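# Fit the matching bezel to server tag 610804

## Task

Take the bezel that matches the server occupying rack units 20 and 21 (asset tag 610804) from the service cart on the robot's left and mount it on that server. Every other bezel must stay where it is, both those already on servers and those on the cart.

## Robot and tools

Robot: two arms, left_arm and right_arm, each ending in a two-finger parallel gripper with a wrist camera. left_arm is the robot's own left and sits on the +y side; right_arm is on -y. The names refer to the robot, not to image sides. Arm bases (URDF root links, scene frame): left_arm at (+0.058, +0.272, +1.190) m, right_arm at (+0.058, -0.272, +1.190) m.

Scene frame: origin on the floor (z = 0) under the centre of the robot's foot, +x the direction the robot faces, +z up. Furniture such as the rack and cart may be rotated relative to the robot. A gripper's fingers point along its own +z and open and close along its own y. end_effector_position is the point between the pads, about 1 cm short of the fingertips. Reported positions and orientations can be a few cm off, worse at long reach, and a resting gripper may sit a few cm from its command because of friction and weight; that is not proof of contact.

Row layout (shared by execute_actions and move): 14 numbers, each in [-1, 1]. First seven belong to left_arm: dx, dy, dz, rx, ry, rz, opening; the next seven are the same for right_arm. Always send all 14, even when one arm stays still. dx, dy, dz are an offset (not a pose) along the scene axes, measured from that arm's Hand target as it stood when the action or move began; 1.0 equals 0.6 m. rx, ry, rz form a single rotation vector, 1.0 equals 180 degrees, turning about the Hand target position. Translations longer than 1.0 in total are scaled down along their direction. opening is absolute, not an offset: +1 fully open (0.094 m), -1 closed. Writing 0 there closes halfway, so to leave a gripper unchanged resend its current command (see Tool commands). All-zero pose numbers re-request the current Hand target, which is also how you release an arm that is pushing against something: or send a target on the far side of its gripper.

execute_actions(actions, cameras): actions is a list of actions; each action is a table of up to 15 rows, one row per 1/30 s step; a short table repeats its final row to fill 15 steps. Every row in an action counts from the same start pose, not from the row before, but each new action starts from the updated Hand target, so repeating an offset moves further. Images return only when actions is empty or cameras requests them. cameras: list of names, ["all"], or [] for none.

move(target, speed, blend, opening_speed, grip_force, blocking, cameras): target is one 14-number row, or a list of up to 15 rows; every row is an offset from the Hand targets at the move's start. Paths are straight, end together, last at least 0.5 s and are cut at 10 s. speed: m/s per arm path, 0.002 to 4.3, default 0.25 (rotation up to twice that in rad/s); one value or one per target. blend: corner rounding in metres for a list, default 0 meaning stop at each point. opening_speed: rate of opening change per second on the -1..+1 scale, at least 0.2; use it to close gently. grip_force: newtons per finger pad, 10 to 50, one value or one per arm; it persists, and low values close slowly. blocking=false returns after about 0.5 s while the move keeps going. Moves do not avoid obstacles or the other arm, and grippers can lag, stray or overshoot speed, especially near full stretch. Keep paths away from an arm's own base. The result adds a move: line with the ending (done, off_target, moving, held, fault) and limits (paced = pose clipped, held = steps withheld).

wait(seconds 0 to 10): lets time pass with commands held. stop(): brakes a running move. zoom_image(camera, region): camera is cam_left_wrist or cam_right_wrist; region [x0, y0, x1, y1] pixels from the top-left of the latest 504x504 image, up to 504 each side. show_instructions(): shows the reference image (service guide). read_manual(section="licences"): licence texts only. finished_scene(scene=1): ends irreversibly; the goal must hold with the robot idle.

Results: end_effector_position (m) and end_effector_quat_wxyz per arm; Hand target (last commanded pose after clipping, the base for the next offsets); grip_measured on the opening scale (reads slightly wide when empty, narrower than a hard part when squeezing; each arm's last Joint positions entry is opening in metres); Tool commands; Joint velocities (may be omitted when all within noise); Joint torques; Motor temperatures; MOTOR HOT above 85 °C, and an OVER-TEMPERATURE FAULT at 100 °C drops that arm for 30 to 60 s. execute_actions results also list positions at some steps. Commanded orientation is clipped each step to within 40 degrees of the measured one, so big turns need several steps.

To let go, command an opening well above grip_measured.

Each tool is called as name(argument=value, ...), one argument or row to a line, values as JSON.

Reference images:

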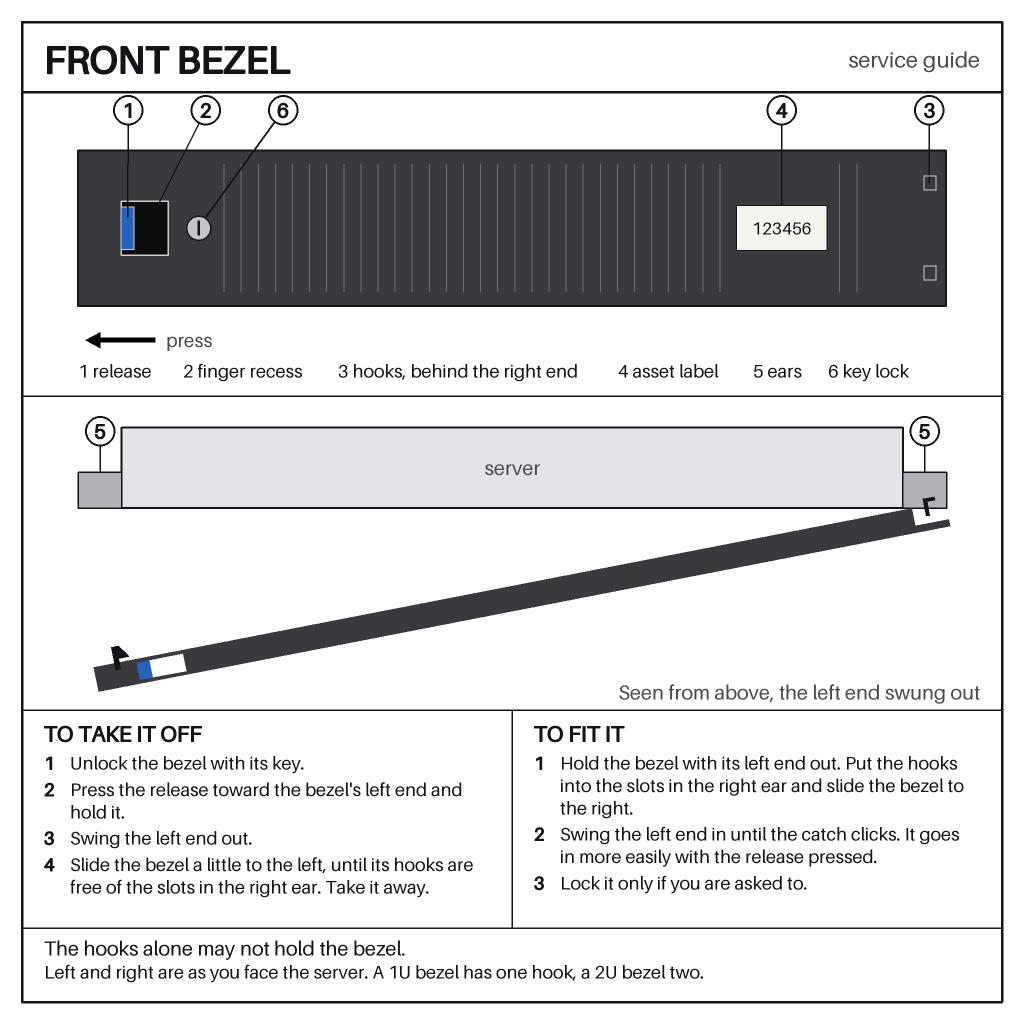

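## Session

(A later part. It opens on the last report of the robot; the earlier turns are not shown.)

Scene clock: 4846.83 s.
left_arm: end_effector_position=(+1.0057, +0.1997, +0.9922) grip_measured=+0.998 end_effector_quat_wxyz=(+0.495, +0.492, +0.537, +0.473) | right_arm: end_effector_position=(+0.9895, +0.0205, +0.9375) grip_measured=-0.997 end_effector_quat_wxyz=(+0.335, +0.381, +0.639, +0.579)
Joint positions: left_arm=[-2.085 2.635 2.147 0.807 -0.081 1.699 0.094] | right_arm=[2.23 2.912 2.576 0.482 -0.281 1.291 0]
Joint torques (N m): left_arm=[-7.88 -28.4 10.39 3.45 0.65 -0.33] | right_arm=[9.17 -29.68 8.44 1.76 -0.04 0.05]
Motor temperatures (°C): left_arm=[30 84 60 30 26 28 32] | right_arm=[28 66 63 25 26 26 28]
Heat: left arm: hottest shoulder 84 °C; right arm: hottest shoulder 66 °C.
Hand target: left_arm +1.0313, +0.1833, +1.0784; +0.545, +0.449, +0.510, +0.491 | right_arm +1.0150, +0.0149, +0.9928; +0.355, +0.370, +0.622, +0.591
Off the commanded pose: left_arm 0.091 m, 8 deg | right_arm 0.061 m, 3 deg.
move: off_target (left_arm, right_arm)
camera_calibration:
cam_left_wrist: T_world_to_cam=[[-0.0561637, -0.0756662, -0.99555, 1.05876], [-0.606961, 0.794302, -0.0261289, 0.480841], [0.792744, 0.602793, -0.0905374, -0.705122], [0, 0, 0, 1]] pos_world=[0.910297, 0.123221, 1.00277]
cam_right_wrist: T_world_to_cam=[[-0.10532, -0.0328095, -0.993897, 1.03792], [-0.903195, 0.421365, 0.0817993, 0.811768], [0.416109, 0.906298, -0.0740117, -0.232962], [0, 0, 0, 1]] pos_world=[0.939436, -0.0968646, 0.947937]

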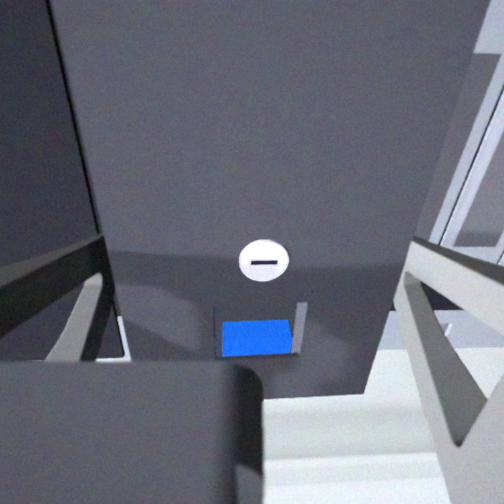

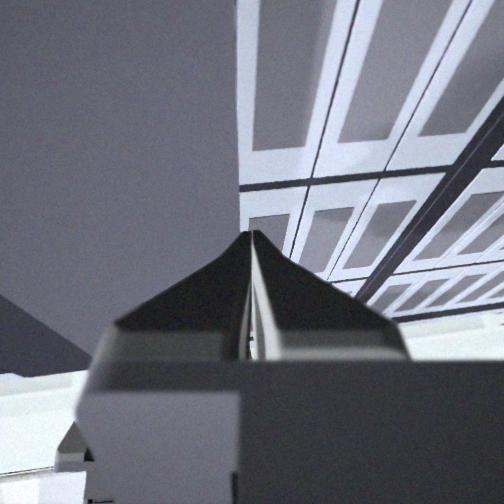

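move(
  target=[-0.06,0,-0.0,0,0,0,1.0,0.0,-0.0,0.0,0,0,0,-1.0],
  speed=0.08,
  cameras=["cam_left_wrist"],
)

Scene clock: 4850.27 s.
left_arm: end_effector_position=(+0.9748, +0.1983, +0.9979) grip_measured=+0.998 end_effector_quat_wxyz=(+0.502, +0.486, +0.536, +0.474) | right_arm: end_effector_position=(+0.9885, +0.0207, +0.9359) grip_measured=-0.997 end_effector_quat_wxyz=(+0.334, +0.381, +0.639, +0.578)
Joint positions: left_arm=[-2.09 2.568 1.975 0.924 -0.081 1.691 0.094] | right_arm=[2.23 2.91 2.571 0.482 -0.281 1.291 0]
Joint torques (N m): left_arm=[-7.65 -27.87 8.09 3.41 0.45 -0.22] | right_arm=[9.58 -29.68 8.7 1.74 0 0]
Motor temperatures (°C): left_arm=[30 84 59 30 26 28 32] | right_arm=[28 66 63 25 26 26 28]
Heat: left arm: hottest shoulder 84 °C; right arm: hottest shoulder 66 °C.
Hand target: left_arm +0.9952, +0.1833, +1.0781; +0.545, +0.449, +0.510, +0.491 | right_arm +1.0151, +0.0148, +0.9930; +0.355, +0.370, +0.622, +0.591
Off the commanded pose: left_arm 0.084 m, 8 deg | right_arm 0.063 m, 4 deg.
move: off_target (left_arm, right_arm)
camera_calibration:
cam_left_wrist: T_world_to_cam=[[-0.0426999, -0.0861585, -0.995366, 1.05126], [-0.605305, 0.79484, -0.0428342, 0.478319], [0.794847, 0.600671, -0.0860918, -0.685275], [0, 0, 0, 1]] pos_world=[0.879107, 0.122013, 1.00788]
Images, in order (width x height): cam_left_wrist 504x504.

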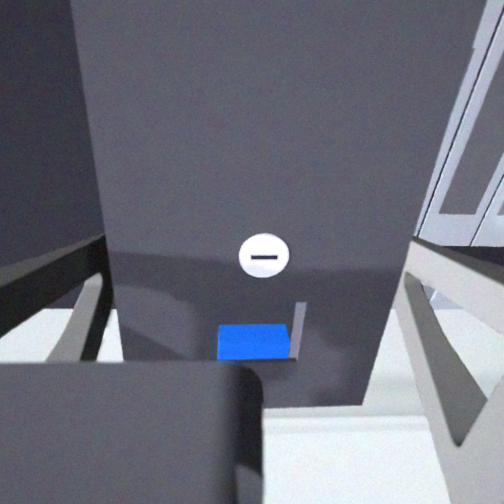

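move(
  target=[0,0,-0.03,0,0,0,1.0,0.0,-0.0,0.0,0,0,0,-1.0],
  speed=0.08,
  cameras=["cam_left_wrist"],
)

Scene clock: 4854.03 s.
left_arm: end_effector_position=(+0.9749, +0.1987, +1.0003) grip_measured=+0.998 end_effector_quat_wxyz=(+0.504, +0.483, +0.534, +0.476) | right_arm: end_effector_position=(+0.9889, +0.0206, +0.9366) grip_measured=-0.997 end_effector_quat_wxyz=(+0.334, +0.381, +0.639, +0.578)
Joint positions: left_arm=[-2.09 2.568 1.975 0.934 -0.08 1.69 0.094] | right_arm=[2.23 2.91 2.571 0.482 -0.281 1.291 0]
Joint torques (N m): left_arm=[-7.36 -25.47 9.89 3.48 0.59 -0.23] | right_arm=[9.35 -29.8 8.55 1.81 0.01 0.03]
Motor temperatures (°C): left_arm=[30 82 59 30 26 28 31] | right_arm=[28 67 62 25 26 26 28]
Heat: left arm: hottest shoulder 82 °C; right arm: hottest shoulder 67 °C.
Hand target: left_arm +0.9952, +0.1833, +1.0601; +0.545, +0.449, +0.510, +0.491 | right_arm +1.0150, +0.0149, +0.9929; +0.355, +0.370, +0.622, +0.591
Off the commanded pose: left_arm 0.065 m, 7 deg | right_arm 0.063 m, 4 deg.
move: off_target (left_arm, right_arm)
camera_calibration:
cam_left_wrist: T_world_to_cam=[[-0.0327945, -0.0870796, -0.995661, 1.0445], [-0.60612, 0.793833, -0.0494639, 0.485737], [0.794697, 0.601868, -0.0788141, -0.692768], [0, 0, 0, 1]] pos_world=[0.879209, 0.122316, 1.0094]
Images, in order (width x height): cam_left_wrist 504x504.

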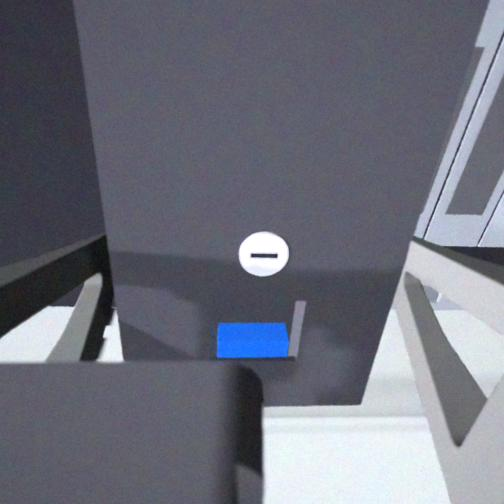

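move(
  target=[0,0,0.03,0,0,0,1.0,0.0,-0.0,-0.005,0,0,0,-1.0],
  speed=0.08,
)

move(
  target=[0,0,0.012,0,0,0,1.0,0.0,-0.0,-0.005,0,0,0,-1.0],
  speed=0.08,
  cameras=["cam_left_wrist"],
)

Scene clock: 4858.83 s.
left_arm: end_effector_position=(+0.9742, +0.1987, +1.0005) grip_measured=+0.998 end_effector_quat_wxyz=(+0.504, +0.484, +0.534, +0.476) | right_arm: end_effector_position=(+0.9890, +0.0205, +0.9369) grip_measured=-0.997 end_effector_quat_wxyz=(+0.335, +0.381, +0.639, +0.578)
Joint positions: left_arm=[-2.09 2.565 1.971 0.935 -0.08 1.69 0.094] | right_arm=[2.23 2.909 2.571 0.482 -0.281 1.291 0]
Joint torques (N m): left_arm=[-7.71 -28.1 8.08 3.1 0.4 -0.21] | right_arm=[9 -29.16 9.1 1.98 -0.01 -0.01]
Motor temperatures (°C): left_arm=[30 80 59 30 26 28 31] | right_arm=[28 68 61 25 26 26 28]
Heat: left arm: hottest shoulder 80 °C; right arm: hottest shoulder 68 °C.
Hand target: left_arm +0.9953, +0.1833, +1.0783; +0.545, +0.449, +0.510, +0.492 | right_arm +1.0151, +0.0148, +0.9901; +0.355, +0.370, +0.622, +0.591
Off the commanded pose: left_arm 0.082 m, 7 deg | right_arm 0.059 m, 4 deg.
move: off_target (left_arm, right_arm)

Scene clock: 4859.60 s.
left_arm: end_effector_position=(+0.9724, +0.1987, +1.0035) grip_measured=+0.998 end_effector_quat_wxyz=(+0.503, +0.485, +0.535, +0.474) | right_arm: end_effector_position=(+0.9890, +0.0205, +0.9369) grip_measured=-0.997 end_effector_quat_wxyz=(+0.335, +0.381, +0.639, +0.578)
Joint positions: left_arm=[-2.09 2.552 1.952 0.935 -0.08 1.69 0.094] | right_arm=[2.23 2.909 2.571 0.482 -0.281 1.291 0]
Joint velocities: left_arm=[within noise] | right_arm=[0.005 0.005 0.002 0.012 -0.022 -0.154 0]
Joint torques (N m): left_arm=[-7.77 -28.34 8.23 3.06 0.33 -0.2] | right_arm=[8.76 -28.69 9.76 1.78 -0.07 0.03]
Motor temperatures (°C): left_arm=[30 80 59 30 26 28 31] | right_arm=[28 68 61 25 26 26 28]
Heat: left arm: hottest shoulder 80 °C; right arm: hottest shoulder 68 °C.
Hand target: left_arm +0.9953, +0.1832, +1.0857; +0.545, +0.448, +0.510, +0.492 | right_arm +1.0151, +0.0148, +0.9871; +0.355, +0.370, +0.622, +0.591
Off the commanded pose: left_arm 0.086 m, 7 deg | right_arm 0.057 m, 4 deg.
move: off_target (left_arm, right_arm)
camera_calibration:
cam_left_wrist: T_world_to_cam=[[-0.0383294, -0.0870437, -0.995467, 1.05286], [-0.604606, 0.795181, -0.0462509, 0.479446], [0.795602, 0.600092, -0.083106, -0.686749], [0, 0, 0, 1]] pos_world=[0.87661, 0.122511, 1.01318]
Images, in order (width x height): cam_left_wrist 504x504.

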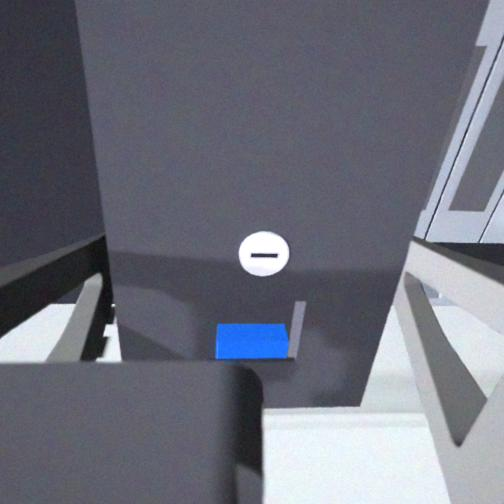

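move(
  target=[0,0,0.0,0.025,0,0,1.0,0.0,-0.0,0,0,0,0,-1.0],
  speed=0.08,
  cameras=["all"],
)

Scene clock: 4867.73 s.
left_arm: end_effector_position=(+0.9723, +0.1961, +1.0040) grip_measured=+0.998 end_effector_quat_wxyz=(+0.491, +0.500, +0.521, +0.487) | right_arm: end_effector_position=(+0.9890, +0.0205, +0.9369) grip_measured=-0.997 end_effector_quat_wxyz=(+0.335, +0.381, +0.639, +0.578)
Joint positions: left_arm=[-2.093 2.552 1.952 0.935 -0.079 1.746 0.094] | right_arm=[2.23 2.909 2.571 0.482 -0.281 1.291 0]
Joint torques (N m): left_arm=[-7.47 -28.16 8.21 3.08 0.54 -0.03] | right_arm=[9 -28.04 9.78 1.85 -0.08 0.06]
Motor temperatures (°C): left_arm=[30 82 59 30 26 28 31] | right_arm=[28 70 60 25 26 26 28]
Heat: left arm: hottest shoulder 82 °C; right arm: hottest shoulder 70 °C.
Hand target: left_arm +0.9953, +0.1831, +1.0856; +0.528, +0.470, +0.490, +0.511 | right_arm +1.0151, +0.0148, +0.9871; +0.355, +0.370, +0.622, +0.591
Off the commanded pose: left_arm 0.086 m, 7 deg | right_arm 0.057 m, 4 deg.
move: off_target (left_arm, right_arm)
camera_calibration:
cam_left_wrist: T_world_to_cam=[[-0.0390544, -0.0318902, -0.998728, 1.04624], [-0.60015, 0.799885, -0.00207259, 0.431749], [0.798933, 0.599306, -0.0503779, -0.721018], [0, 0, 0, 1]] pos_world=[0.87602, 0.120126, 1.00948]
cam_right_wrist: T_world_to_cam=[[-0.107885, -0.0334155, -0.993602, 1.03955], [-0.903099, 0.421158, 0.0838945, 0.809346], [0.41566, 0.906372, -0.0756141, -0.230878], [0, 0, 0, 1]] pos_world=[0.939038, -0.0968644, 0.94754]

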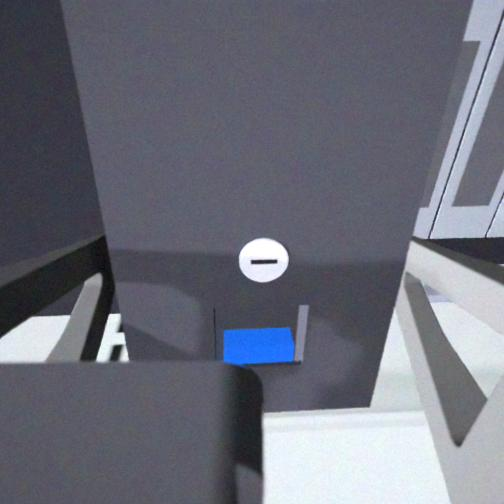

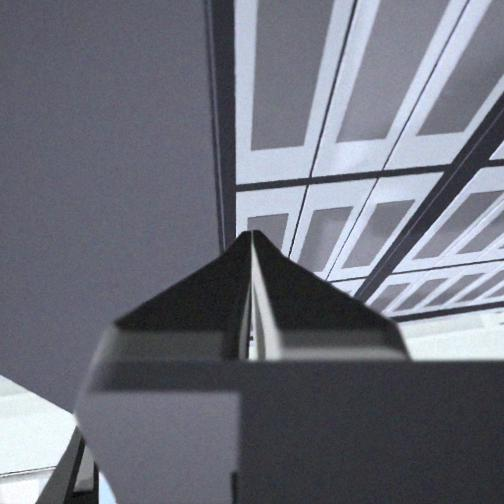

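move(
  target=[0,0,-0.03,0.004,0,0,1.0,0.0,-0.0,0,0,0,0,-1.0],
  speed=0.08,
)

move(
  target=[0,0,-0.015,0.0,0,0,1.0,0.0,-0.0,0,0,0,0,-1.0],
  speed=0.08,
  cameras=["all"],
)

Scene clock: 4872.87 s.
left_arm: end_effector_position=(+0.9723, +0.1954, +1.0042) grip_measured=+0.998 end_effector_quat_wxyz=(+0.490, +0.504, +0.516, +0.489) | right_arm: end_effector_position=(+0.9890, +0.0205, +0.9369) grip_measured=-0.997 end_effector_quat_wxyz=(+0.335, +0.381, +0.639, +0.578)
Joint positions: left_arm=[-2.093 2.552 1.952 0.935 -0.075 1.758 0.094] | right_arm=[2.23 2.909 2.571 0.482 -0.281 1.291 0]
Joint torques (N m): left_arm=[-7.24 -25.7 10.14 3.43 0.6 0.03] | right_arm=[9 -28.63 9.68 1.72 -0.07 0.03]
Motor temperatures (°C): left_arm=[30 83 58 30 26 28 30] | right_arm=[28 70 60 25 26 26 28]
Heat: left arm: hottest shoulder 83 °C; right arm: hottest shoulder 70 °C.
Hand target: left_arm +0.9952, +0.1831, +1.0676; +0.525, +0.473, +0.487, +0.514 | right_arm +1.0151, +0.0148, +0.9871; +0.355, +0.370, +0.622, +0.591
Off the commanded pose: left_arm 0.069 m, 7 deg | right_arm 0.057 m, 4 deg.
move: off_target (left_arm, right_arm)

Scene clock: 4873.57 s.
left_arm: end_effector_position=(+0.9709, +0.1948, +1.0023) grip_measured=+0.998 end_effector_quat_wxyz=(+0.491, +0.504, +0.515, +0.490) | right_arm: end_effector_position=(+0.9890, +0.0205, +0.9369) grip_measured=-0.997 end_effector_quat_wxyz=(+0.335, +0.381, +0.639, +0.578)
Joint positions: left_arm=[-2.093 2.556 1.952 0.943 -0.073 1.759 0.094] | right_arm=[2.23 2.909 2.571 0.482 -0.281 1.291 0]
Joint torques (N m): left_arm=[-7.06 -24.64 11.15 3.33 0.62 0.01] | right_arm=[9.23 -28.4 9.72 1.77 -0.1 0.04]
Motor temperatures (°C): left_arm=[30 83 58 30 26 28 30] | right_arm=[28 70 60 25 26 26 28]
Heat: left arm: hottest shoulder 83 °C; right arm: hottest shoulder 70 °C.
Hand target: left_arm +0.9952, +0.1831, +1.0585; +0.524, +0.473, +0.487, +0.514 | right_arm +1.0151, +0.0148, +0.9871; +0.355, +0.370, +0.622, +0.591
Off the commanded pose: left_arm 0.062 m, 7 deg | right_arm 0.057 m, 4 deg.
move: off_target (left_arm, right_arm)
camera_calibration:
cam_left_wrist: T_world_to_cam=[[-0.0352256, -0.0199228, -0.999181, 1.03885], [-0.595723, 0.803174, 0.00498731, 0.419946], [0.802417, 0.595411, -0.0401608, -0.73212], [0, 0, 0, 1]] pos_world=[0.874231, 0.119319, 1.00651]
cam_right_wrist: T_world_to_cam=[[-0.107885, -0.0334155, -0.993602, 1.03955], [-0.903099, 0.421158, 0.0838945, 0.809346], [0.41566, 0.906372, -0.0756141, -0.230878], [0, 0, 0, 1]] pos_world=[0.939038, -0.0968644, 0.94754]

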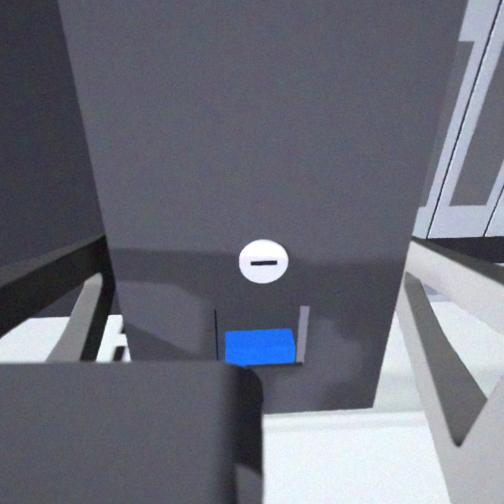

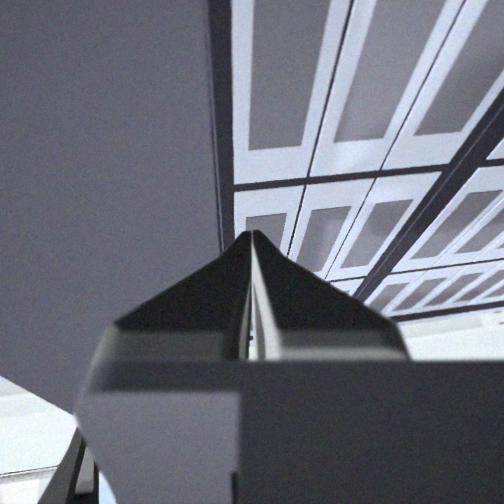

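move(
  target=[0,0,-0.012,0.004,0,0,1.0,0.0,-0.0,0,0,0,0,-1.0],
  speed=0.08,
)

move(
  target=[0,0,-0.01,0.0,0,0,1.0,0.0,-0.0,0,0,0,0,-1.0],
  speed=0.08,
  cameras=["all"],
)

Scene clock: 4877.50 s.
left_arm: end_effector_position=(+0.9699, +0.1940, +0.9997) grip_measured=+0.998 end_effector_quat_wxyz=(+0.490, +0.505, +0.512, +0.493) | right_arm: end_effector_position=(+0.9890, +0.0205, +0.9363) grip_measured=-0.997 end_effector_quat_wxyz=(+0.334, +0.382, +0.640, +0.577)
Joint positions: left_arm=[-2.093 2.563 1.956 0.951 -0.071 1.767 0.094] | right_arm=[2.23 2.909 2.571 0.48 -0.28 1.291 0]
Joint torques (N m): left_arm=[-6.83 -24.12 11.84 3.18 0.63 0.06] | right_arm=[9.35 -27.4 9.89 1.84 -0.12 0.01]
Motor temperatures (°C): left_arm=[30 82 58 30 26 28 30] | right_arm=[28 71 60 25 26 26 28]
Heat: left arm: hottest shoulder 82 °C; right arm: hottest shoulder 71 °C.
Hand target: left_arm +0.9953, +0.1831, +1.0515; +0.522, +0.476, +0.484, +0.517 | right_arm +1.0151, +0.0148, +0.9871; +0.355, +0.370, +0.622, +0.591
Off the commanded pose: left_arm 0.058 m, 7 deg | right_arm 0.057 m, 4 deg.
move: off_target (left_arm, right_arm)

Scene clock: 4878.27 s.
left_arm: end_effector_position=(+0.9705, +0.1931, +0.9964) grip_measured=+0.998 end_effector_quat_wxyz=(+0.491, +0.504, +0.510, +0.494) | right_arm: end_effector_position=(+0.9889, +0.0204, +0.9352) grip_measured=-0.997 end_effector_quat_wxyz=(+0.333, +0.383, +0.641, +0.576)
Joint positions: left_arm=[-2.093 2.577 1.97 0.955 -0.07 1.768 0.094] | right_arm=[2.23 2.909 2.571 0.476 -0.278 1.291 0]
Joint torques (N m): left_arm=[-6.83 -24 11.71 3.07 0.67 0.03] | right_arm=[9.52 -28.4 10.11 2.03 -0.13 0.03]
Motor temperatures (°C): left_arm=[30 82 58 30 26 28 30] | right_arm=[28 71 60 25 26 26 28]
Heat: left arm: hottest shoulder 82 °C; right arm: hottest shoulder 71 °C.
Hand target: left_arm +0.9953, +0.1831, +1.0454; +0.522, +0.476, +0.484, +0.517 | right_arm +1.0151, +0.0149, +0.9871; +0.355, +0.370, +0.622, +0.591
Off the commanded pose: left_arm 0.056 m, 6 deg | right_arm 0.058 m, 4 deg.
move: off_target (left_arm, right_arm)
camera_calibration:
cam_left_wrist: T_world_to_cam=[[-0.0254286, -0.0112927, -0.999613, 1.0222], [-0.59471, 0.803918, 0.0060466, 0.418882], [0.803538, 0.594633, -0.0271584, -0.744869], [0, 0, 0, 1]] pos_world=[0.873637, 0.11772, 0.999041]
cam_right_wrist: T_world_to_cam=[[-0.115025, -0.0352674, -0.992736, 1.04414], [-0.901978, 0.422405, 0.0895033, 0.802927], [0.41618, 0.905721, -0.0803977, -0.226862], [0, 0, 0, 1]] pos_world=[0.93874, -0.0968625, 0.946448]

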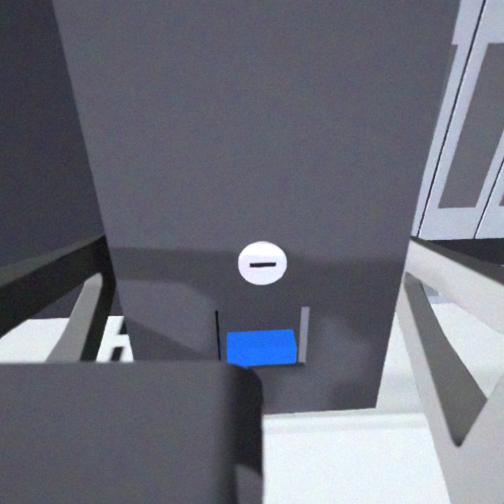

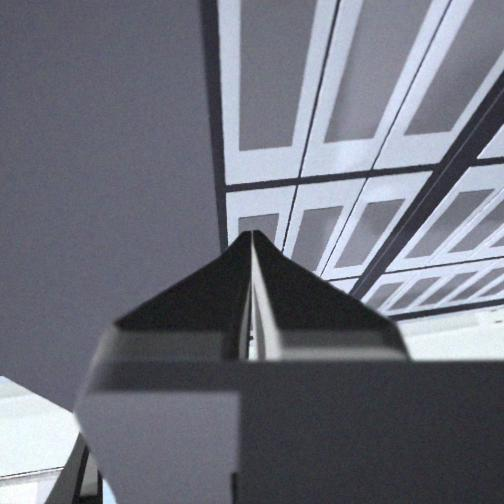

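move(
  target=[0,0,-0.01,0.0,0,0,1.0,0.0,-0.0,0.006,0,0,0,-1.0],
  speed=0.08,
)

move(
  target=[0,0,-0.008,0.0,0,0,1.0,0.0,-0.0,0.006,0,0,0,-1.0],
  speed=0.08,
  cameras=["all"],
)

zoom_image(
  camera="cam_left_wrist",
  region=[370, 200, 470, 300],
)

zoom_image(
  camera="cam_left_wrist",
  region=[60, 200, 160, 300],
)

Scene clock: 4884.20 s.
left_arm: end_effector_position=(+0.9719, +0.1931, +0.9939) grip_measured=+0.998 end_effector_quat_wxyz=(+0.493, +0.502, +0.509, +0.496) | right_arm: end_effector_position=(+0.9888, +0.0204, +0.9346) grip_measured=-0.997 end_effector_quat_wxyz=(+0.332, +0.384, +0.641, +0.575)
Joint positions: left_arm=[-2.092 2.59 1.988 0.957 -0.07 1.768 0.094] | right_arm=[2.23 2.909 2.571 0.473 -0.277 1.291 0]
Joint torques (N m): left_arm=[-6.71 -23.94 11.63 2.93 0.7 0.03] | right_arm=[9.47 -28.81 9.51 2.04 -0.15 0.03]
Motor temperatures (°C): left_arm=[30 79 59 30 26 27 30] | right_arm=[28 71 59 25 26 26 28]
Heat: left arm: hottest shoulder 79 °C; right arm: hottest shoulder 71 °C.
Hand target: left_arm +0.9953, +0.1832, +1.0395; +0.522, +0.476, +0.484, +0.517 | right_arm +1.0151, +0.0148, +0.9907; +0.355, +0.370, +0.622, +0.591
Off the commanded pose: left_arm 0.052 m, 6 deg | right_arm 0.062 m, 4 deg.
move: off_target (left_arm, right_arm)

Scene clock: 4885.00 s.
left_arm: end_effector_position=(+0.9709, +0.1927, +0.9875) grip_measured=+0.998 end_effector_quat_wxyz=(+0.492, +0.502, +0.509, +0.496) | right_arm: end_effector_position=(+0.9873, +0.0205, +0.9317) grip_measured=-0.997 end_effector_quat_wxyz=(+0.331, +0.385, +0.642, +0.574)
Joint positions: left_arm=[-2.091 2.604 1.999 0.959 -0.068 1.768 0.094] | right_arm=[2.23 2.909 2.566 0.473 -0.275 1.291 0]
Joint torques (N m): left_arm=[-6.77 -24 11.69 2.91 0.68 0.02] | right_arm=[9.23 -29.33 9.17 2.13 -0.21 0.01]
Motor temperatures (°C): left_arm=[30 79 59 30 26 27 30] | right_arm=[28 71 59 25 26 26 28]
Heat: left arm: hottest shoulder 79 °C; right arm: hottest shoulder 71 °C.
Hand target: left_arm +0.9952, +0.1832, +1.0345; +0.522, +0.476, +0.484, +0.517 | right_arm +1.0151, +0.0148, +0.9943; +0.355, +0.370, +0.622, +0.591
Off the commanded pose: left_arm 0.054 m, 6 deg | right_arm 0.069 m, 4 deg.
move: off_target (left_arm, right_arm)
camera_calibration:
cam_left_wrist: T_world_to_cam=[[-0.0200797, -0.0109753, -0.999738, 1.00813], [-0.595136, 0.803619, 0.00313104, 0.423012], [0.803374, 0.595043, -0.0226682, -0.749521], [0, 0, 0, 1]] pos_world=[0.874138, 0.117121, 0.989553]
cam_right_wrist: T_world_to_cam=[[-0.122818, -0.0371959, -0.991732, 1.04727], [-0.900963, 0.423209, 0.0957042, 0.79507], [0.41615, 0.905268, -0.0854898, -0.221774], [0, 0, 0, 1]] pos_world=[0.937243, -0.0967609, 0.943556]

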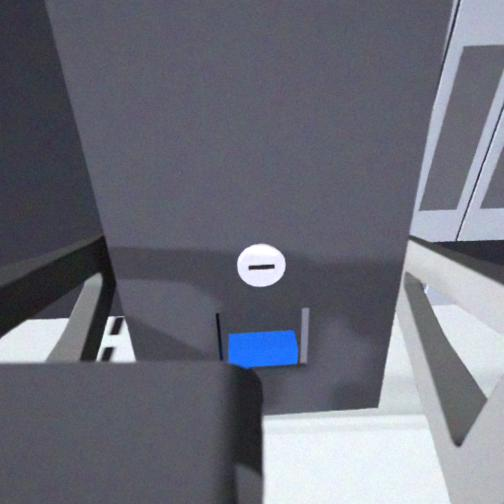

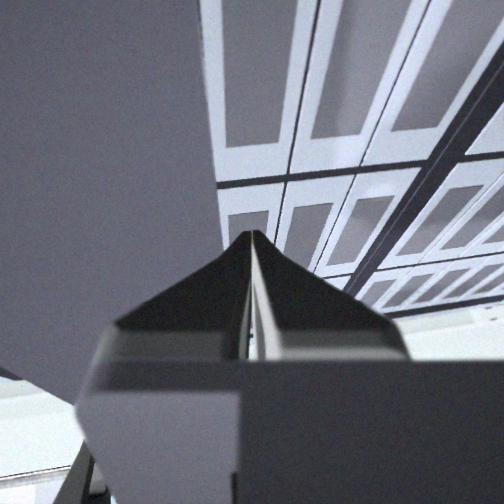

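Scaled by 5.040.

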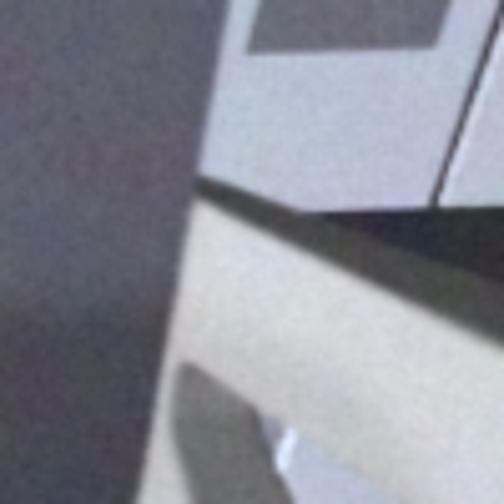

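Scaled by 5.040.

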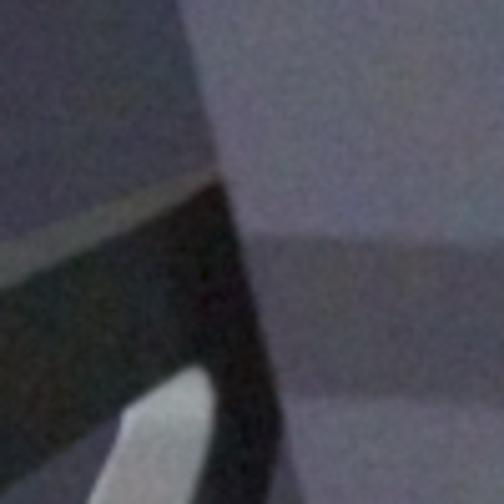

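move(
  target=[0,0,0.035,0.0,0,0,1.0,0.0,-0.0,0.004,0,0,0,-1.0],
  speed=0.08,
)

move(
  target=[0,0,0.008,0.0,0,0,1.0,0.0,-0.0,0.004,0,0,0,-1.0],
  speed=0.08,
)

move(
  target=[0,0,0.008,0.0,0,0,1.0,0.0,-0.0,0.004,0,0,0,-1.0],
  speed=0.08,
  cameras=["all"],
)

Scene clock: 4892.93 s.
left_arm: end_effector_position=(+0.9712, +0.1928, +0.9882) grip_measured=+0.998 end_effector_quat_wxyz=(+0.493, +0.502, +0.509, +0.496) | right_arm: end_effector_position=(+0.9871, +0.0206, +0.9314) grip_measured=-0.997 end_effector_quat_wxyz=(+0.331, +0.385, +0.643, +0.574)
Joint positions: left_arm=[-2.091 2.603 1.999 0.959 -0.068 1.768 0.094] | right_arm=[2.23 2.909 2.565 0.473 -0.275 1.291 0]
Joint torques (N m): left_arm=[-7.12 -27.11 8.75 2.61 0.49 0.05] | right_arm=[9.52 -30.27 8.72 2.13 -0.18 0.05]
Motor temperatures (°C): left_arm=[30 79 59 30 26 27 30] | right_arm=[28 72 59 25 26 26 28]
Heat: left arm: hottest shoulder 79 °C; right arm: hottest shoulder 72 °C.
Hand target: left_arm +0.9952, +0.1832, +1.0555; +0.521, +0.476, +0.484, +0.517 | right_arm +1.0151, +0.0148, +0.9967; +0.355, +0.370, +0.622, +0.591
Off the commanded pose: left_arm 0.072 m, 6 deg | right_arm 0.071 m, 5 deg.
move: off_target (left_arm, right_arm)

Scene clock: 4893.70 s.
left_arm: end_effector_position=(+0.9734, +0.1939, +0.9939) grip_measured=+0.998 end_effector_quat_wxyz=(+0.494, +0.500, +0.508, +0.498) | right_arm: end_effector_position=(+0.9882, +0.0202, +0.9337) grip_measured=-0.997 end_effector_quat_wxyz=(+0.332, +0.385, +0.642, +0.574)
Joint positions: left_arm=[-2.091 2.596 1.999 0.959 -0.068 1.768 0.094] | right_arm=[2.23 2.907 2.565 0.473 -0.275 1.291 0]
Joint torques (N m): left_arm=[-7.18 -27.52 8.23 2.5 0.44 0.05] | right_arm=[9.76 -29.63 8.4 2.13 -0.13 0.02]
Motor temperatures (°C): left_arm=[30 79 58 30 26 27 30] | right_arm=[28 72 59 25 26 26 28]
Heat: left arm: hottest shoulder 79 °C; right arm: hottest shoulder 72 °C.
Hand target: left_arm +0.9952, +0.1832, +1.0603; +0.521, +0.476, +0.484, +0.517 | right_arm +1.0151, +0.0149, +0.9990; +0.355, +0.370, +0.622, +0.591
Off the commanded pose: left_arm 0.071 m, 5 deg | right_arm 0.071 m, 4 deg.
move: off_target (left_arm, right_arm)

Scene clock: 4894.50 s.
left_arm: end_effector_position=(+0.9739, +0.1946, +0.9977) grip_measured=+0.998 end_effector_quat_wxyz=(+0.494, +0.500, +0.507, +0.499) | right_arm: end_effector_position=(+0.9884, +0.0198, +0.9355) grip_measured=-0.997 end_effector_quat_wxyz=(+0.331, +0.385, +0.643, +0.574)
Joint positions: left_arm=[-2.091 2.588 1.992 0.959 -0.068 1.768 0.094] | right_arm=[2.23 2.898 2.553 0.473 -0.275 1.291 0]
Joint torques (N m): left_arm=[-7.24 -27.46 8.03 2.45 0.39 0.06] | right_arm=[9.17 -29.8 8.44 2.1 -0.11 0.03]
Motor temperatures (°C): left_arm=[30 79 58 30 26 27 30] | right_arm=[28 72 59 25 26 26 28]
Heat: left arm: hottest shoulder 79 °C; right arm: hottest shoulder 72 °C.
Hand target: left_arm +0.9952, +0.1832, +1.0650; +0.521, +0.476, +0.484, +0.517 | right_arm +1.0150, +0.0149, +1.0013; +0.355, +0.370, +0.622, +0.591
Off the commanded pose: left_arm 0.072 m, 5 deg | right_arm 0.071 m, 5 deg.
move: off_target (left_arm, right_arm)
camera_calibration:
cam_left_wrist: T_world_to_cam=[[-0.0107198, -0.0112013, -0.99988, 1.00949], [-0.596714, 0.802449, -0.00259211, 0.430619], [0.802382, 0.596615, -0.0152861, -0.759563], [0, 0, 0, 1]] pos_world=[0.877238, 0.118925, 0.998872]
cam_right_wrist: T_world_to_cam=[[-0.123527, -0.0373345, -0.991639, 1.05171], [-0.901003, 0.422986, 0.0963112, 0.795435], [0.415853, 0.905367, -0.0858885, -0.220609], [0, 0, 0, 1]] pos_world=[0.938344, -0.097461, 0.947357]

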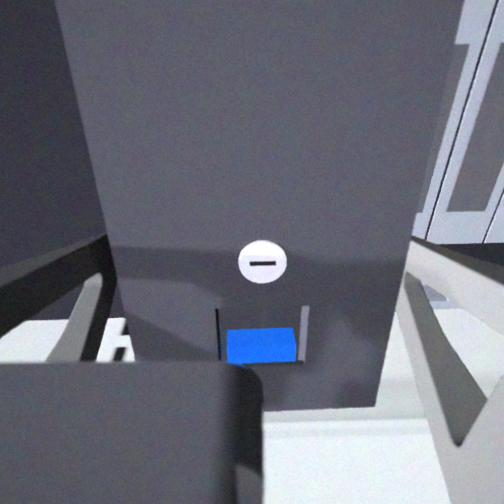

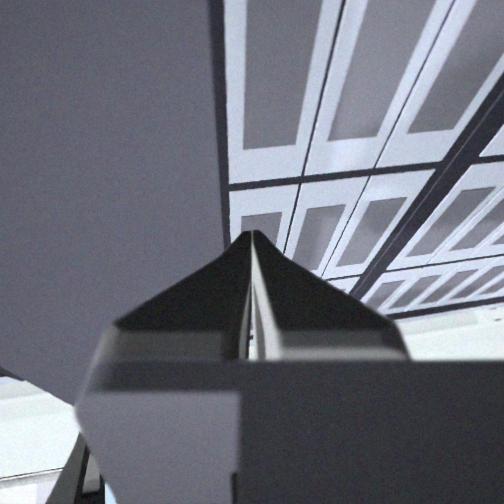

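move(
  target=[0.04,0,-0.012,0.0,0,0,1.0,0.015,-0.0,0.0,0,0,0,-1.0],
  speed=0.08,
)

move(
  target=[0.01,0,-0.008,0.0,0,0,1.0,0.01,-0.0,0.0,0,0,0,-1.0],
  speed=0.08,
  cameras=["all"],
)

Scene clock: 4903.93 s.
left_arm: end_effector_position=(+0.9869, +0.1956, +1.0005) grip_measured=+0.998 end_effector_quat_wxyz=(+0.491, +0.503, +0.509, +0.496) | right_arm: end_effector_position=(+0.9903, +0.0193, +0.9385) grip_measured=-0.997 end_effector_quat_wxyz=(+0.330, +0.386, +0.643, +0.573)
Joint positions: left_arm=[-2.09 2.597 2.043 0.906 -0.068 1.769 0.094] | right_arm=[2.23 2.893 2.553 0.466 -0.275 1.291 0]
Joint torques (N m): left_arm=[-7.24 -25 12.88 2.24 0.53 0.03] | right_arm=[9.47 -29.04 10.77 1.65 -0.19 0.01]
Motor temperatures (°C): left_arm=[30 78 58 30 26 27 30] | right_arm=[28 68 58 25 26 26 27]
Heat: left arm: hottest shoulder 78 °C; right arm: hottest shoulder 68 °C.
Hand target: left_arm +1.0193, +0.1833, +1.0580; +0.522, +0.476, +0.484, +0.517 | right_arm +1.0240, +0.0149, +1.0012; +0.355, +0.370, +0.622, +0.591
Off the commanded pose: left_arm 0.067 m, 6 deg | right_arm 0.071 m, 5 deg.
move: off_target (left_arm, right_arm)

Scene clock: 4904.87 s.
left_arm: end_effector_position=(+0.9916, +0.1953, +0.9934) grip_measured=+0.998 end_effector_quat_wxyz=(+0.490, +0.504, +0.510, +0.495) | right_arm: end_effector_position=(+0.9894, +0.0200, +0.9355) grip_measured=-0.997 end_effector_quat_wxyz=(+0.326, +0.388, +0.647, +0.571)
Joint positions: left_arm=[-2.088 2.623 2.085 0.886 -0.068 1.769 0.094] | right_arm=[2.23 2.893 2.553 0.453 -0.276 1.291 0]
Joint torques (N m): left_arm=[-7.18 -25.41 13.22 2.26 0.61 0.02] | right_arm=[9.7 -28.75 12.27 1.54 -0.21 0.04]
Motor temperatures (°C): left_arm=[30 78 58 30 26 27 30] | right_arm=[28 68 58 25 26 26 27]
Heat: left arm: hottest shoulder 78 °C; right arm: hottest shoulder 68 °C.
Hand target: left_arm +1.0252, +0.1833, +1.0530; +0.521, +0.476, +0.484, +0.517 | right_arm +1.0300, +0.0149, +1.0011; +0.355, +0.370, +0.623, +0.591
Off the commanded pose: left_arm 0.070 m, 6 deg | right_arm 0.077 m, 5 deg.
move: off_target (left_arm, right_arm)
camera_calibration:
cam_left_wrist: T_world_to_cam=[[-0.0257858, -0.00863787, -0.99963, 1.01959], [-0.596224, 0.802774, 0.008443, 0.429061], [0.802404, 0.596221, -0.0258503, -0.763738], [0, 0, 0, 1]] pos_world=[0.894934, 0.119725, 0.995845]
cam_right_wrist: T_world_to_cam=[[-0.137331, -0.0404334, -0.9897, 1.06386], [-0.901254, 0.419637, 0.107914, 0.785739], [0.410951, 0.906791, -0.0940698, -0.208812], [0, 0, 0, 1]] pos_world=[0.940064, -0.097361, 0.94847]

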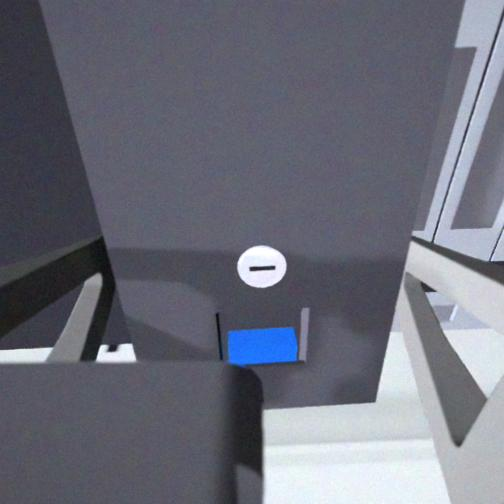

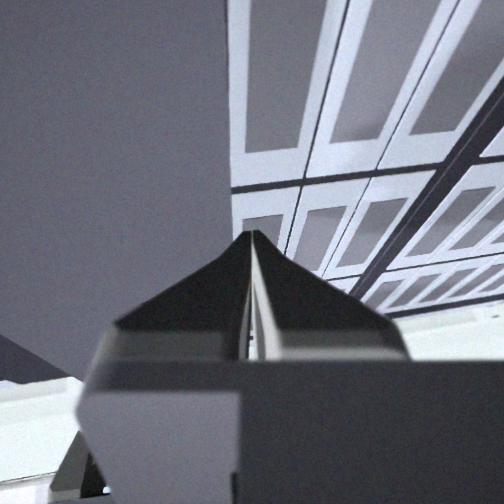

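move(
  target=[0.015,0,0.0,0.0,0,0,1.0,0.01,-0.0,0.008,0,0,0,-1.0],
  speed=0.08,
)

move(
  target=[0.01,0,-0.0,0.0,0,0,1.0,0.01,-0.0,0.005,0,0,0,-1.0],
  speed=0.08,
  cameras=["all"],
)

Scene clock: 4908.40 s.
left_arm: end_effector_position=(+1.0010, +0.1960, +0.9936) grip_measured=+0.998 end_effector_quat_wxyz=(+0.490, +0.504, +0.510, +0.496) | right_arm: end_effector_position=(+0.9912, +0.0200, +0.9370) grip_measured=-0.997 end_effector_quat_wxyz=(+0.323, +0.389, +0.649, +0.569)
Joint positions: left_arm=[-2.087 2.643 2.138 0.855 -0.068 1.769 0.094] | right_arm=[2.23 2.89 2.559 0.437 -0.276 1.291 0]
Joint torques (N m): left_arm=[-7.3 -25.41 13.55 2.26 0.63 0.01] | right_arm=[9.35 -28.51 12.89 1.59 -0.25 0.01]
Motor temperatures (°C): left_arm=[30 78 57 30 26 27 30] | right_arm=[28 68 58 25 26 26 27]
Heat: left arm: hottest shoulder 78 °C; right arm: hottest shoulder 68 °C.
Hand target: left_arm +1.0342, +0.1831, +1.0530; +0.522, +0.476, +0.484, +0.517 | right_arm +1.0360, +0.0149, +1.0059; +0.355, +0.370, +0.623, +0.591
Off the commanded pose: left_arm 0.069 m, 6 deg | right_arm 0.082 m, 6 deg.
move: off_target (left_arm, right_arm)

Scene clock: 4909.33 s.
left_arm: end_effector_position=(+1.0065, +0.1960, +0.9940) grip_measured=+0.998 end_effector_quat_wxyz=(+0.490, +0.503, +0.510, +0.496) | right_arm: end_effector_position=(+0.9936, +0.0202, +0.9385) grip_measured=-0.997 end_effector_quat_wxyz=(+0.319, +0.391, +0.651, +0.567)
Joint positions: left_arm=[-2.087 2.656 2.17 0.837 -0.067 1.769 0.094] | right_arm=[2.23 2.889 2.571 0.414 -0.276 1.291 0]
Joint torques (N m): left_arm=[-7.3 -25.52 13.9 2.11 0.59 0.01] | right_arm=[8.7 -27.99 13.91 1.81 -0.18 0.02]
Motor temperatures (°C): left_arm=[30 78 57 30 26 27 30] | right_arm=[28 68 58 25 26 26 27]
Heat: left arm: hottest shoulder 78 °C; right arm: hottest shoulder 68 °C.
Hand target: left_arm +1.0402, +0.1831, +1.0530; +0.521, +0.476, +0.484, +0.517 | right_arm +1.0420, +0.0149, +1.0091; +0.355, +0.370, +0.622, +0.591
Off the commanded pose: left_arm 0.069 m, 6 deg | right_arm 0.086 m, 6 deg.
move: off_target (left_arm, right_arm)
camera_calibration:
cam_left_wrist: T_world_to_cam=[[-0.0232173, -0.00825798, -0.999696, 1.01797], [-0.596889, 0.802291, 0.00723506, 0.439466], [0.801988, 0.596876, -0.0235562, -0.77805], [0, 0, 0, 1]] pos_world=[0.909933, 0.120226, 0.996151]
cam_right_wrist: T_world_to_cam=[[-0.154219, -0.0442532, -0.987045, 1.08178], [-0.901416, 0.415345, 0.122219, 0.775962], [0.404556, 0.908587, -0.103945, -0.194762], [0, 0, 0, 1]] pos_world=[0.945088, -0.0974611, 0.952685]

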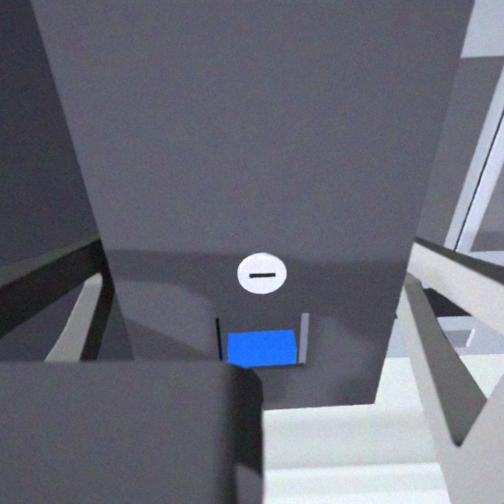

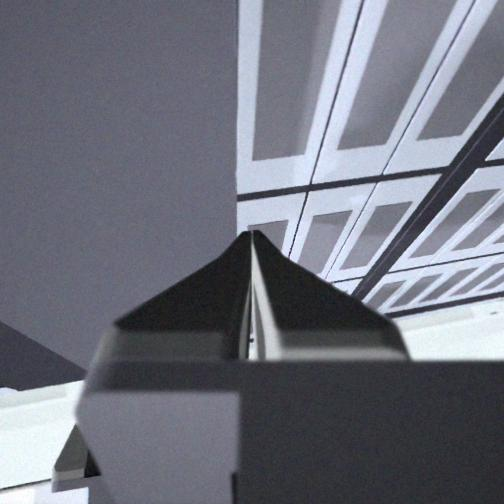

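move(
  target=[-0.04,0,0.0,0.0,0,0,1.0,0.00,-0.0,0.0,0,0,0,-1.0],
  speed=0.08,
)

move(
  target=[-0.015,0,-0.0,0.0,0,0,1.0,0.0,-0.0,0.0,0,0,0,-1.0],
  speed=0.08,
  cameras=["all"],
)

Scene clock: 4913.10 s.
left_arm: end_effector_position=(+1.0023, +0.1958, +0.9930) grip_measured=+0.998 end_effector_quat_wxyz=(+0.493, +0.500, +0.508, +0.499) | right_arm: end_effector_position=(+0.9936, +0.0204, +0.9381) grip_measured=-0.997 end_effector_quat_wxyz=(+0.318, +0.391, +0.652, +0.567)
Joint positions: left_arm=[-2.087 2.656 2.156 0.862 -0.066 1.769 0.094] | right_arm=[2.23 2.889 2.572 0.41 -0.277 1.291 0]
Joint torques (N m): left_arm=[-7.41 -27.28 8.35 3.18 0.5 0.03] | right_arm=[8.88 -27.52 14.19 1.99 -0.22 0.01]
Motor temperatures (°C): left_arm=[30 78 58 30 26 27 30] | right_arm=[28 67 59 25 26 26 27]
Heat: left arm: hottest shoulder 78 °C; right arm: hottest shoulder 67 °C.
Hand target: left_arm +1.0162, +0.1831, +1.0530; +0.522, +0.476, +0.484, +0.517 | right_arm +1.0420, +0.0149, +1.0089; +0.355, +0.370, +0.623, +0.591
Off the commanded pose: left_arm 0.063 m, 5 deg | right_arm 0.086 m, 7 deg.
move: off_target (left_arm, right_arm)

Scene clock: 4914.00 s.
left_arm: end_effector_position=(+0.9934, +0.1952, +0.9927) grip_measured=+0.998 end_effector_quat_wxyz=(+0.494, +0.500, +0.507, +0.499) | right_arm: end_effector_position=(+0.9932, +0.0206, +0.9370) grip_measured=-0.997 end_effector_quat_wxyz=(+0.316, +0.392, +0.653, +0.566)
Joint positions: left_arm=[-2.088 2.638 2.106 0.894 -0.065 1.769 0.094] | right_arm=[2.23 2.889 2.572 0.405 -0.277 1.291 0]
Joint torques (N m): left_arm=[-7.36 -27.22 7.87 3.08 0.42 0.02] | right_arm=[9.88 -27.75 14.24 2.25 -0.15 0]
Motor temperatures (°C): left_arm=[30 78 58 30 26 27 30] | right_arm=[28 67 59 25 26 26 27]
Heat: left arm: hottest shoulder 78 °C; right arm: hottest shoulder 67 °C.
Hand target: left_arm +1.0073, +0.1832, +1.0532; +0.522, +0.476, +0.484, +0.517 | right_arm +1.0420, +0.0149, +1.0090; +0.355, +0.370, +0.622, +0.591
Off the commanded pose: left_arm 0.063 m, 5 deg | right_arm 0.087 m, 7 deg.
move: off_target (left_arm, right_arm)
camera_calibration:
cam_left_wrist: T_world_to_cam=[[-0.0113488, -0.00917287, -0.999894, 1.00504], [-0.59641, 0.80268, -0.000594388, 0.439474], [0.8026, 0.59634, -0.0145803, -0.776508], [0, 0, 0, 1]] pos_world=[0.896738, 0.119525, 0.993874]
cam_right_wrist: T_world_to_cam=[[-0.161823, -0.0460455, -0.985745, 1.08659], [-0.901623, 0.412923, 0.128725, 0.769738], [0.40111, 0.909601, -0.108336, -0.187609], [0, 0, 0, 1]] pos_world=[0.9451, -0.0971613, 0.951691]

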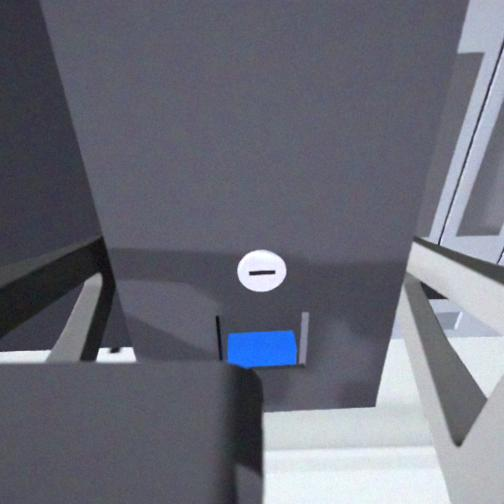

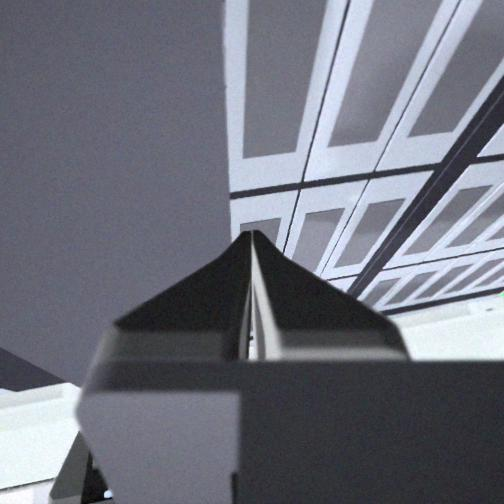

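move(
  target=[0.03,0,-0.0,0.0,0,0,1.0,0.0,-0.0,0.0,0,0,0,-1.0],
  speed=0.08,
)

move(
  target=[0.0,0,-0.0,0.0,0,0,0.6,0.0,-0.0,0.0,0,0,0,-1.0],
  speed=0.08,
  opening_speed=0.5,
)

move(
  target=[0.0,0,-0.0,0.0,0,0,0.6,-0.05,-0.03,-0.06,0,0,0,-1.0],
  speed=0.08,
  cameras=["all"],
)

Scene clock: 4919.80 s.
left_arm: end_effector_position=(+0.9934, +0.1950, +0.9918) grip_measured=+0.998 end_effector_quat_wxyz=(+0.493, +0.502, +0.508, +0.498) | right_arm: end_effector_position=(+0.9932, +0.0207, +0.9368) grip_measured=-0.997 end_effector_quat_wxyz=(+0.316, +0.392, +0.654, +0.565)
Joint positions: left_arm=[-2.088 2.638 2.106 0.89 -0.064 1.769 0.094] | right_arm=[2.23 2.889 2.572 0.404 -0.277 1.291 0]
Joint torques (N m): left_arm=[-7.3 -26.17 12.26 2.15 0.45 0.01] | right_arm=[9.58 -27.75 14.11 2.21 -0.17 0.02]
Motor temperatures (°C): left_arm=[30 76 57 30 26 27 30] | right_arm=[28 66 62 25 26 26 27]
Heat: left arm: hottest shoulder 76 °C; right arm: hottest shoulder 66 °C.
Hand target: left_arm +1.0253, +0.1831, +1.0533; +0.522, +0.476, +0.484, +0.517 | right_arm +1.0420, +0.0149, +1.0090; +0.355, +0.370, +0.622, +0.591
Off the commanded pose: left_arm 0.070 m, 6 deg | right_arm 0.087 m, 7 deg.
move: off_target (left_arm, right_arm)

Scene clock: 4920.80 s.
left_arm: end_effector_position=(+0.9934, +0.1948, +0.9911) grip_measured=+0.857 end_effector_quat_wxyz=(+0.492, +0.502, +0.508, +0.497) | right_arm: end_effector_position=(+0.9932, +0.0207, +0.9368) grip_measured=-0.997 end_effector_quat_wxyz=(+0.316, +0.392, +0.654, +0.565)
Joint positions: left_arm=[-2.088 2.638 2.106 0.887 -0.064 1.769 0.087] | right_arm=[2.23 2.889 2.572 0.404 -0.277 1.291 0]
Joint torques (N m): left_arm=[-7.24 -26.29 12.25 2.1 0.45 0.02] | right_arm=[8.76 -28.16 14.34 2.3 -0.19 0.03]
Motor temperatures (°C): left_arm=[30 76 57 30 26 27 30] | right_arm=[28 65 63 25 26 26 27]
Heat: left arm: hottest shoulder 76 °C; right arm: hottest shoulder 65 °C.
Hand target: left_arm +1.0253, +0.1831, +1.0532; +0.522, +0.476, +0.484, +0.517 | right_arm +1.0420, +0.0149, +1.0090; +0.355, +0.370, +0.622, +0.591
Off the commanded pose: left_arm 0.071 m, 6 deg | right_arm 0.087 m, 7 deg.
move: off_target (left_arm, right_arm)

Scene clock: 4921.73 s.
left_arm: end_effector_position=(+0.9934, +0.1948, +0.9911) grip_measured=+0.857 end_effector_quat_wxyz=(+0.492, +0.502, +0.508, +0.497) | right_arm: end_effector_position=(+0.9907, +0.0196, +0.9374) grip_measured=-0.997 end_effector_quat_wxyz=(+0.322, +0.380, +0.647, +0.577)
Joint positions: left_arm=[-2.088 2.638 2.106 0.887 -0.064 1.769 0.087] | right_arm=[2.226 2.9 2.572 0.447 -0.3 1.291 0]
Joint torques (N m): left_arm=[-7.12 -26.17 12.26 2.13 0.45 0.02] | right_arm=[7.82 -25.29 10.88 3.48 -0.19 0.11]
Motor temperatures (°C): left_arm=[30 75 57 30 26 27 30] | right_arm=[28 65 63 25 26 26 27]
Heat: left arm: hottest shoulder 75 °C; right arm: hottest shoulder 65 °C.
Hand target: left_arm +1.0253, +0.1831, +1.0532; +0.522, +0.476, +0.484, +0.517 | right_arm +1.0121, -0.0031, +0.9731; +0.355, +0.370, +0.623, +0.591
Off the commanded pose: left_arm 0.071 m, 6 deg | right_arm 0.047 m, 5 deg.
move: off_target (left_arm, right_arm)
camera_calibration:
cam_left_wrist: T_world_to_cam=[[-0.0181011, -0.0087714, -0.999798, 1.00984], [-0.595022, 0.803701, 0.00372174, 0.433927], [0.803505, 0.594969, -0.0197671, -0.771823], [0, 0, 0, 1]] pos_world=[0.896639, 0.119321, 0.992761]
cam_right_wrist: T_world_to_cam=[[-0.127694, -0.0372756, -0.991113, 1.05749], [-0.909423, 0.403167, 0.102007, 0.800862], [0.395782, 0.914367, -0.0853815, -0.201988], [0, 0, 0, 1]] pos_world=[0.943301, -0.098772, 0.949152]

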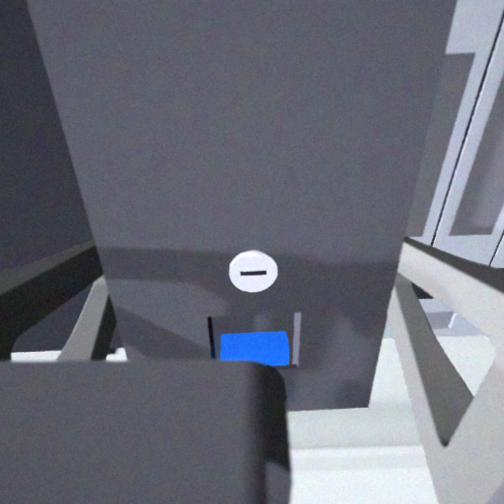

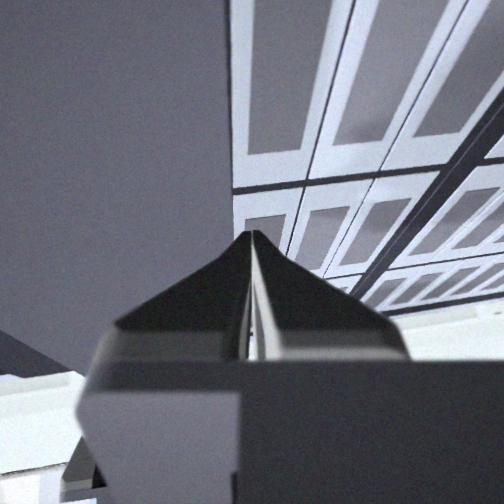

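move(
  target=[
    [0.0,0,-0.0,0.0,0,0,0.6,-0.14,-0.03,-0.04,0,0,0,-1.0],
    [0.0,0,-0.0,0.0,0,0,0.6,-0.16,-0.0,0.05,0,0,0,-1.0],
    [0.0,0,-0.0,0.0,0,0,0.6,-0.10,0.12,0.06,0,0,0,-1.0],
  ],
  speed=0.12,
  cameras=["all"],
)

Scene clock: 4928.87 s.
left_arm: end_effector_position=(+0.9934, +0.1947, +0.9903) grip_measured=+0.857 end_effector_quat_wxyz=(+0.493, +0.502, +0.510, +0.495) | right_arm: end_effector_position=(+0.9403, +0.0579, +0.9914) grip_measured=-0.997 end_effector_quat_wxyz=(+0.344, +0.382, +0.629, +0.583)
Joint positions: left_arm=[-2.088 2.638 2.106 0.884 -0.064 1.765 0.087] | right_arm=[2.305 2.672 2.127 0.716 -0.198 1.288 0]
Joint torques (N m): left_arm=[-7.24 -26.11 12.3 2.21 0.45 0.06] | right_arm=[10.58 -23.82 10.58 1.57 -0.03 -0.14]
Motor temperatures (°C): left_arm=[30 74 56 30 26 27 30] | right_arm=[28 67 62 25 26 26 27]
Heat: left arm: hottest shoulder 74 °C; right arm: hottest shoulder 67 °C.
Hand target: left_arm +1.0253, +0.1831, +1.0532; +0.522, +0.476, +0.484, +0.517 | right_arm +0.9521, +0.0689, +1.0092; +0.355, +0.370, +0.622, +0.591
Off the commanded pose: left_arm 0.071 m, 6 deg | right_arm 0.024 m, 2 deg.
move: off_target (left_arm, right_arm)
camera_calibration:
cam_left_wrist: T_world_to_cam=[[-0.0209628, -0.0124718, -0.999702, 1.01263], [-0.594565, 0.804044, 0.00243655, 0.434774], [0.803774, 0.594439, -0.0242703, -0.767392], [0, 0, 0, 1]] pos_world=[0.896539, 0.119219, 0.992648]
cam_right_wrist: T_world_to_cam=[[-0.0863907, -0.0194206, -0.996072, 1.07116], [-0.897622, 0.435275, 0.0693653, 0.753457], [0.432218, 0.900088, -0.0550361, -0.276077], [0, 0, 0, 1]] pos_world=[0.888183, -0.0586639, 0.999498]

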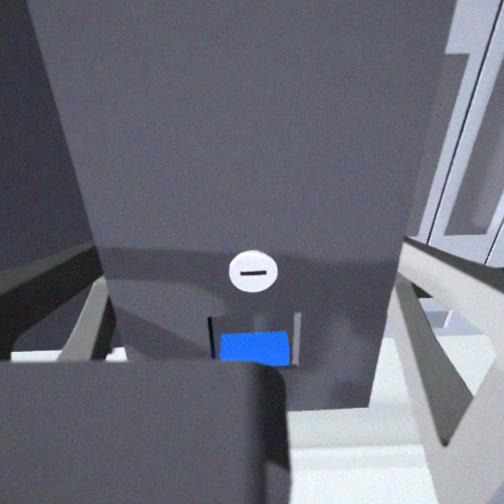

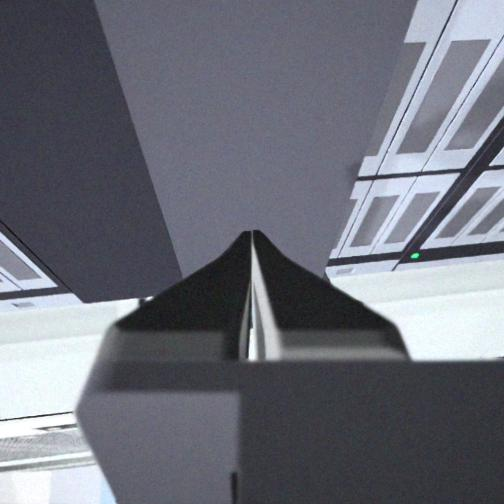

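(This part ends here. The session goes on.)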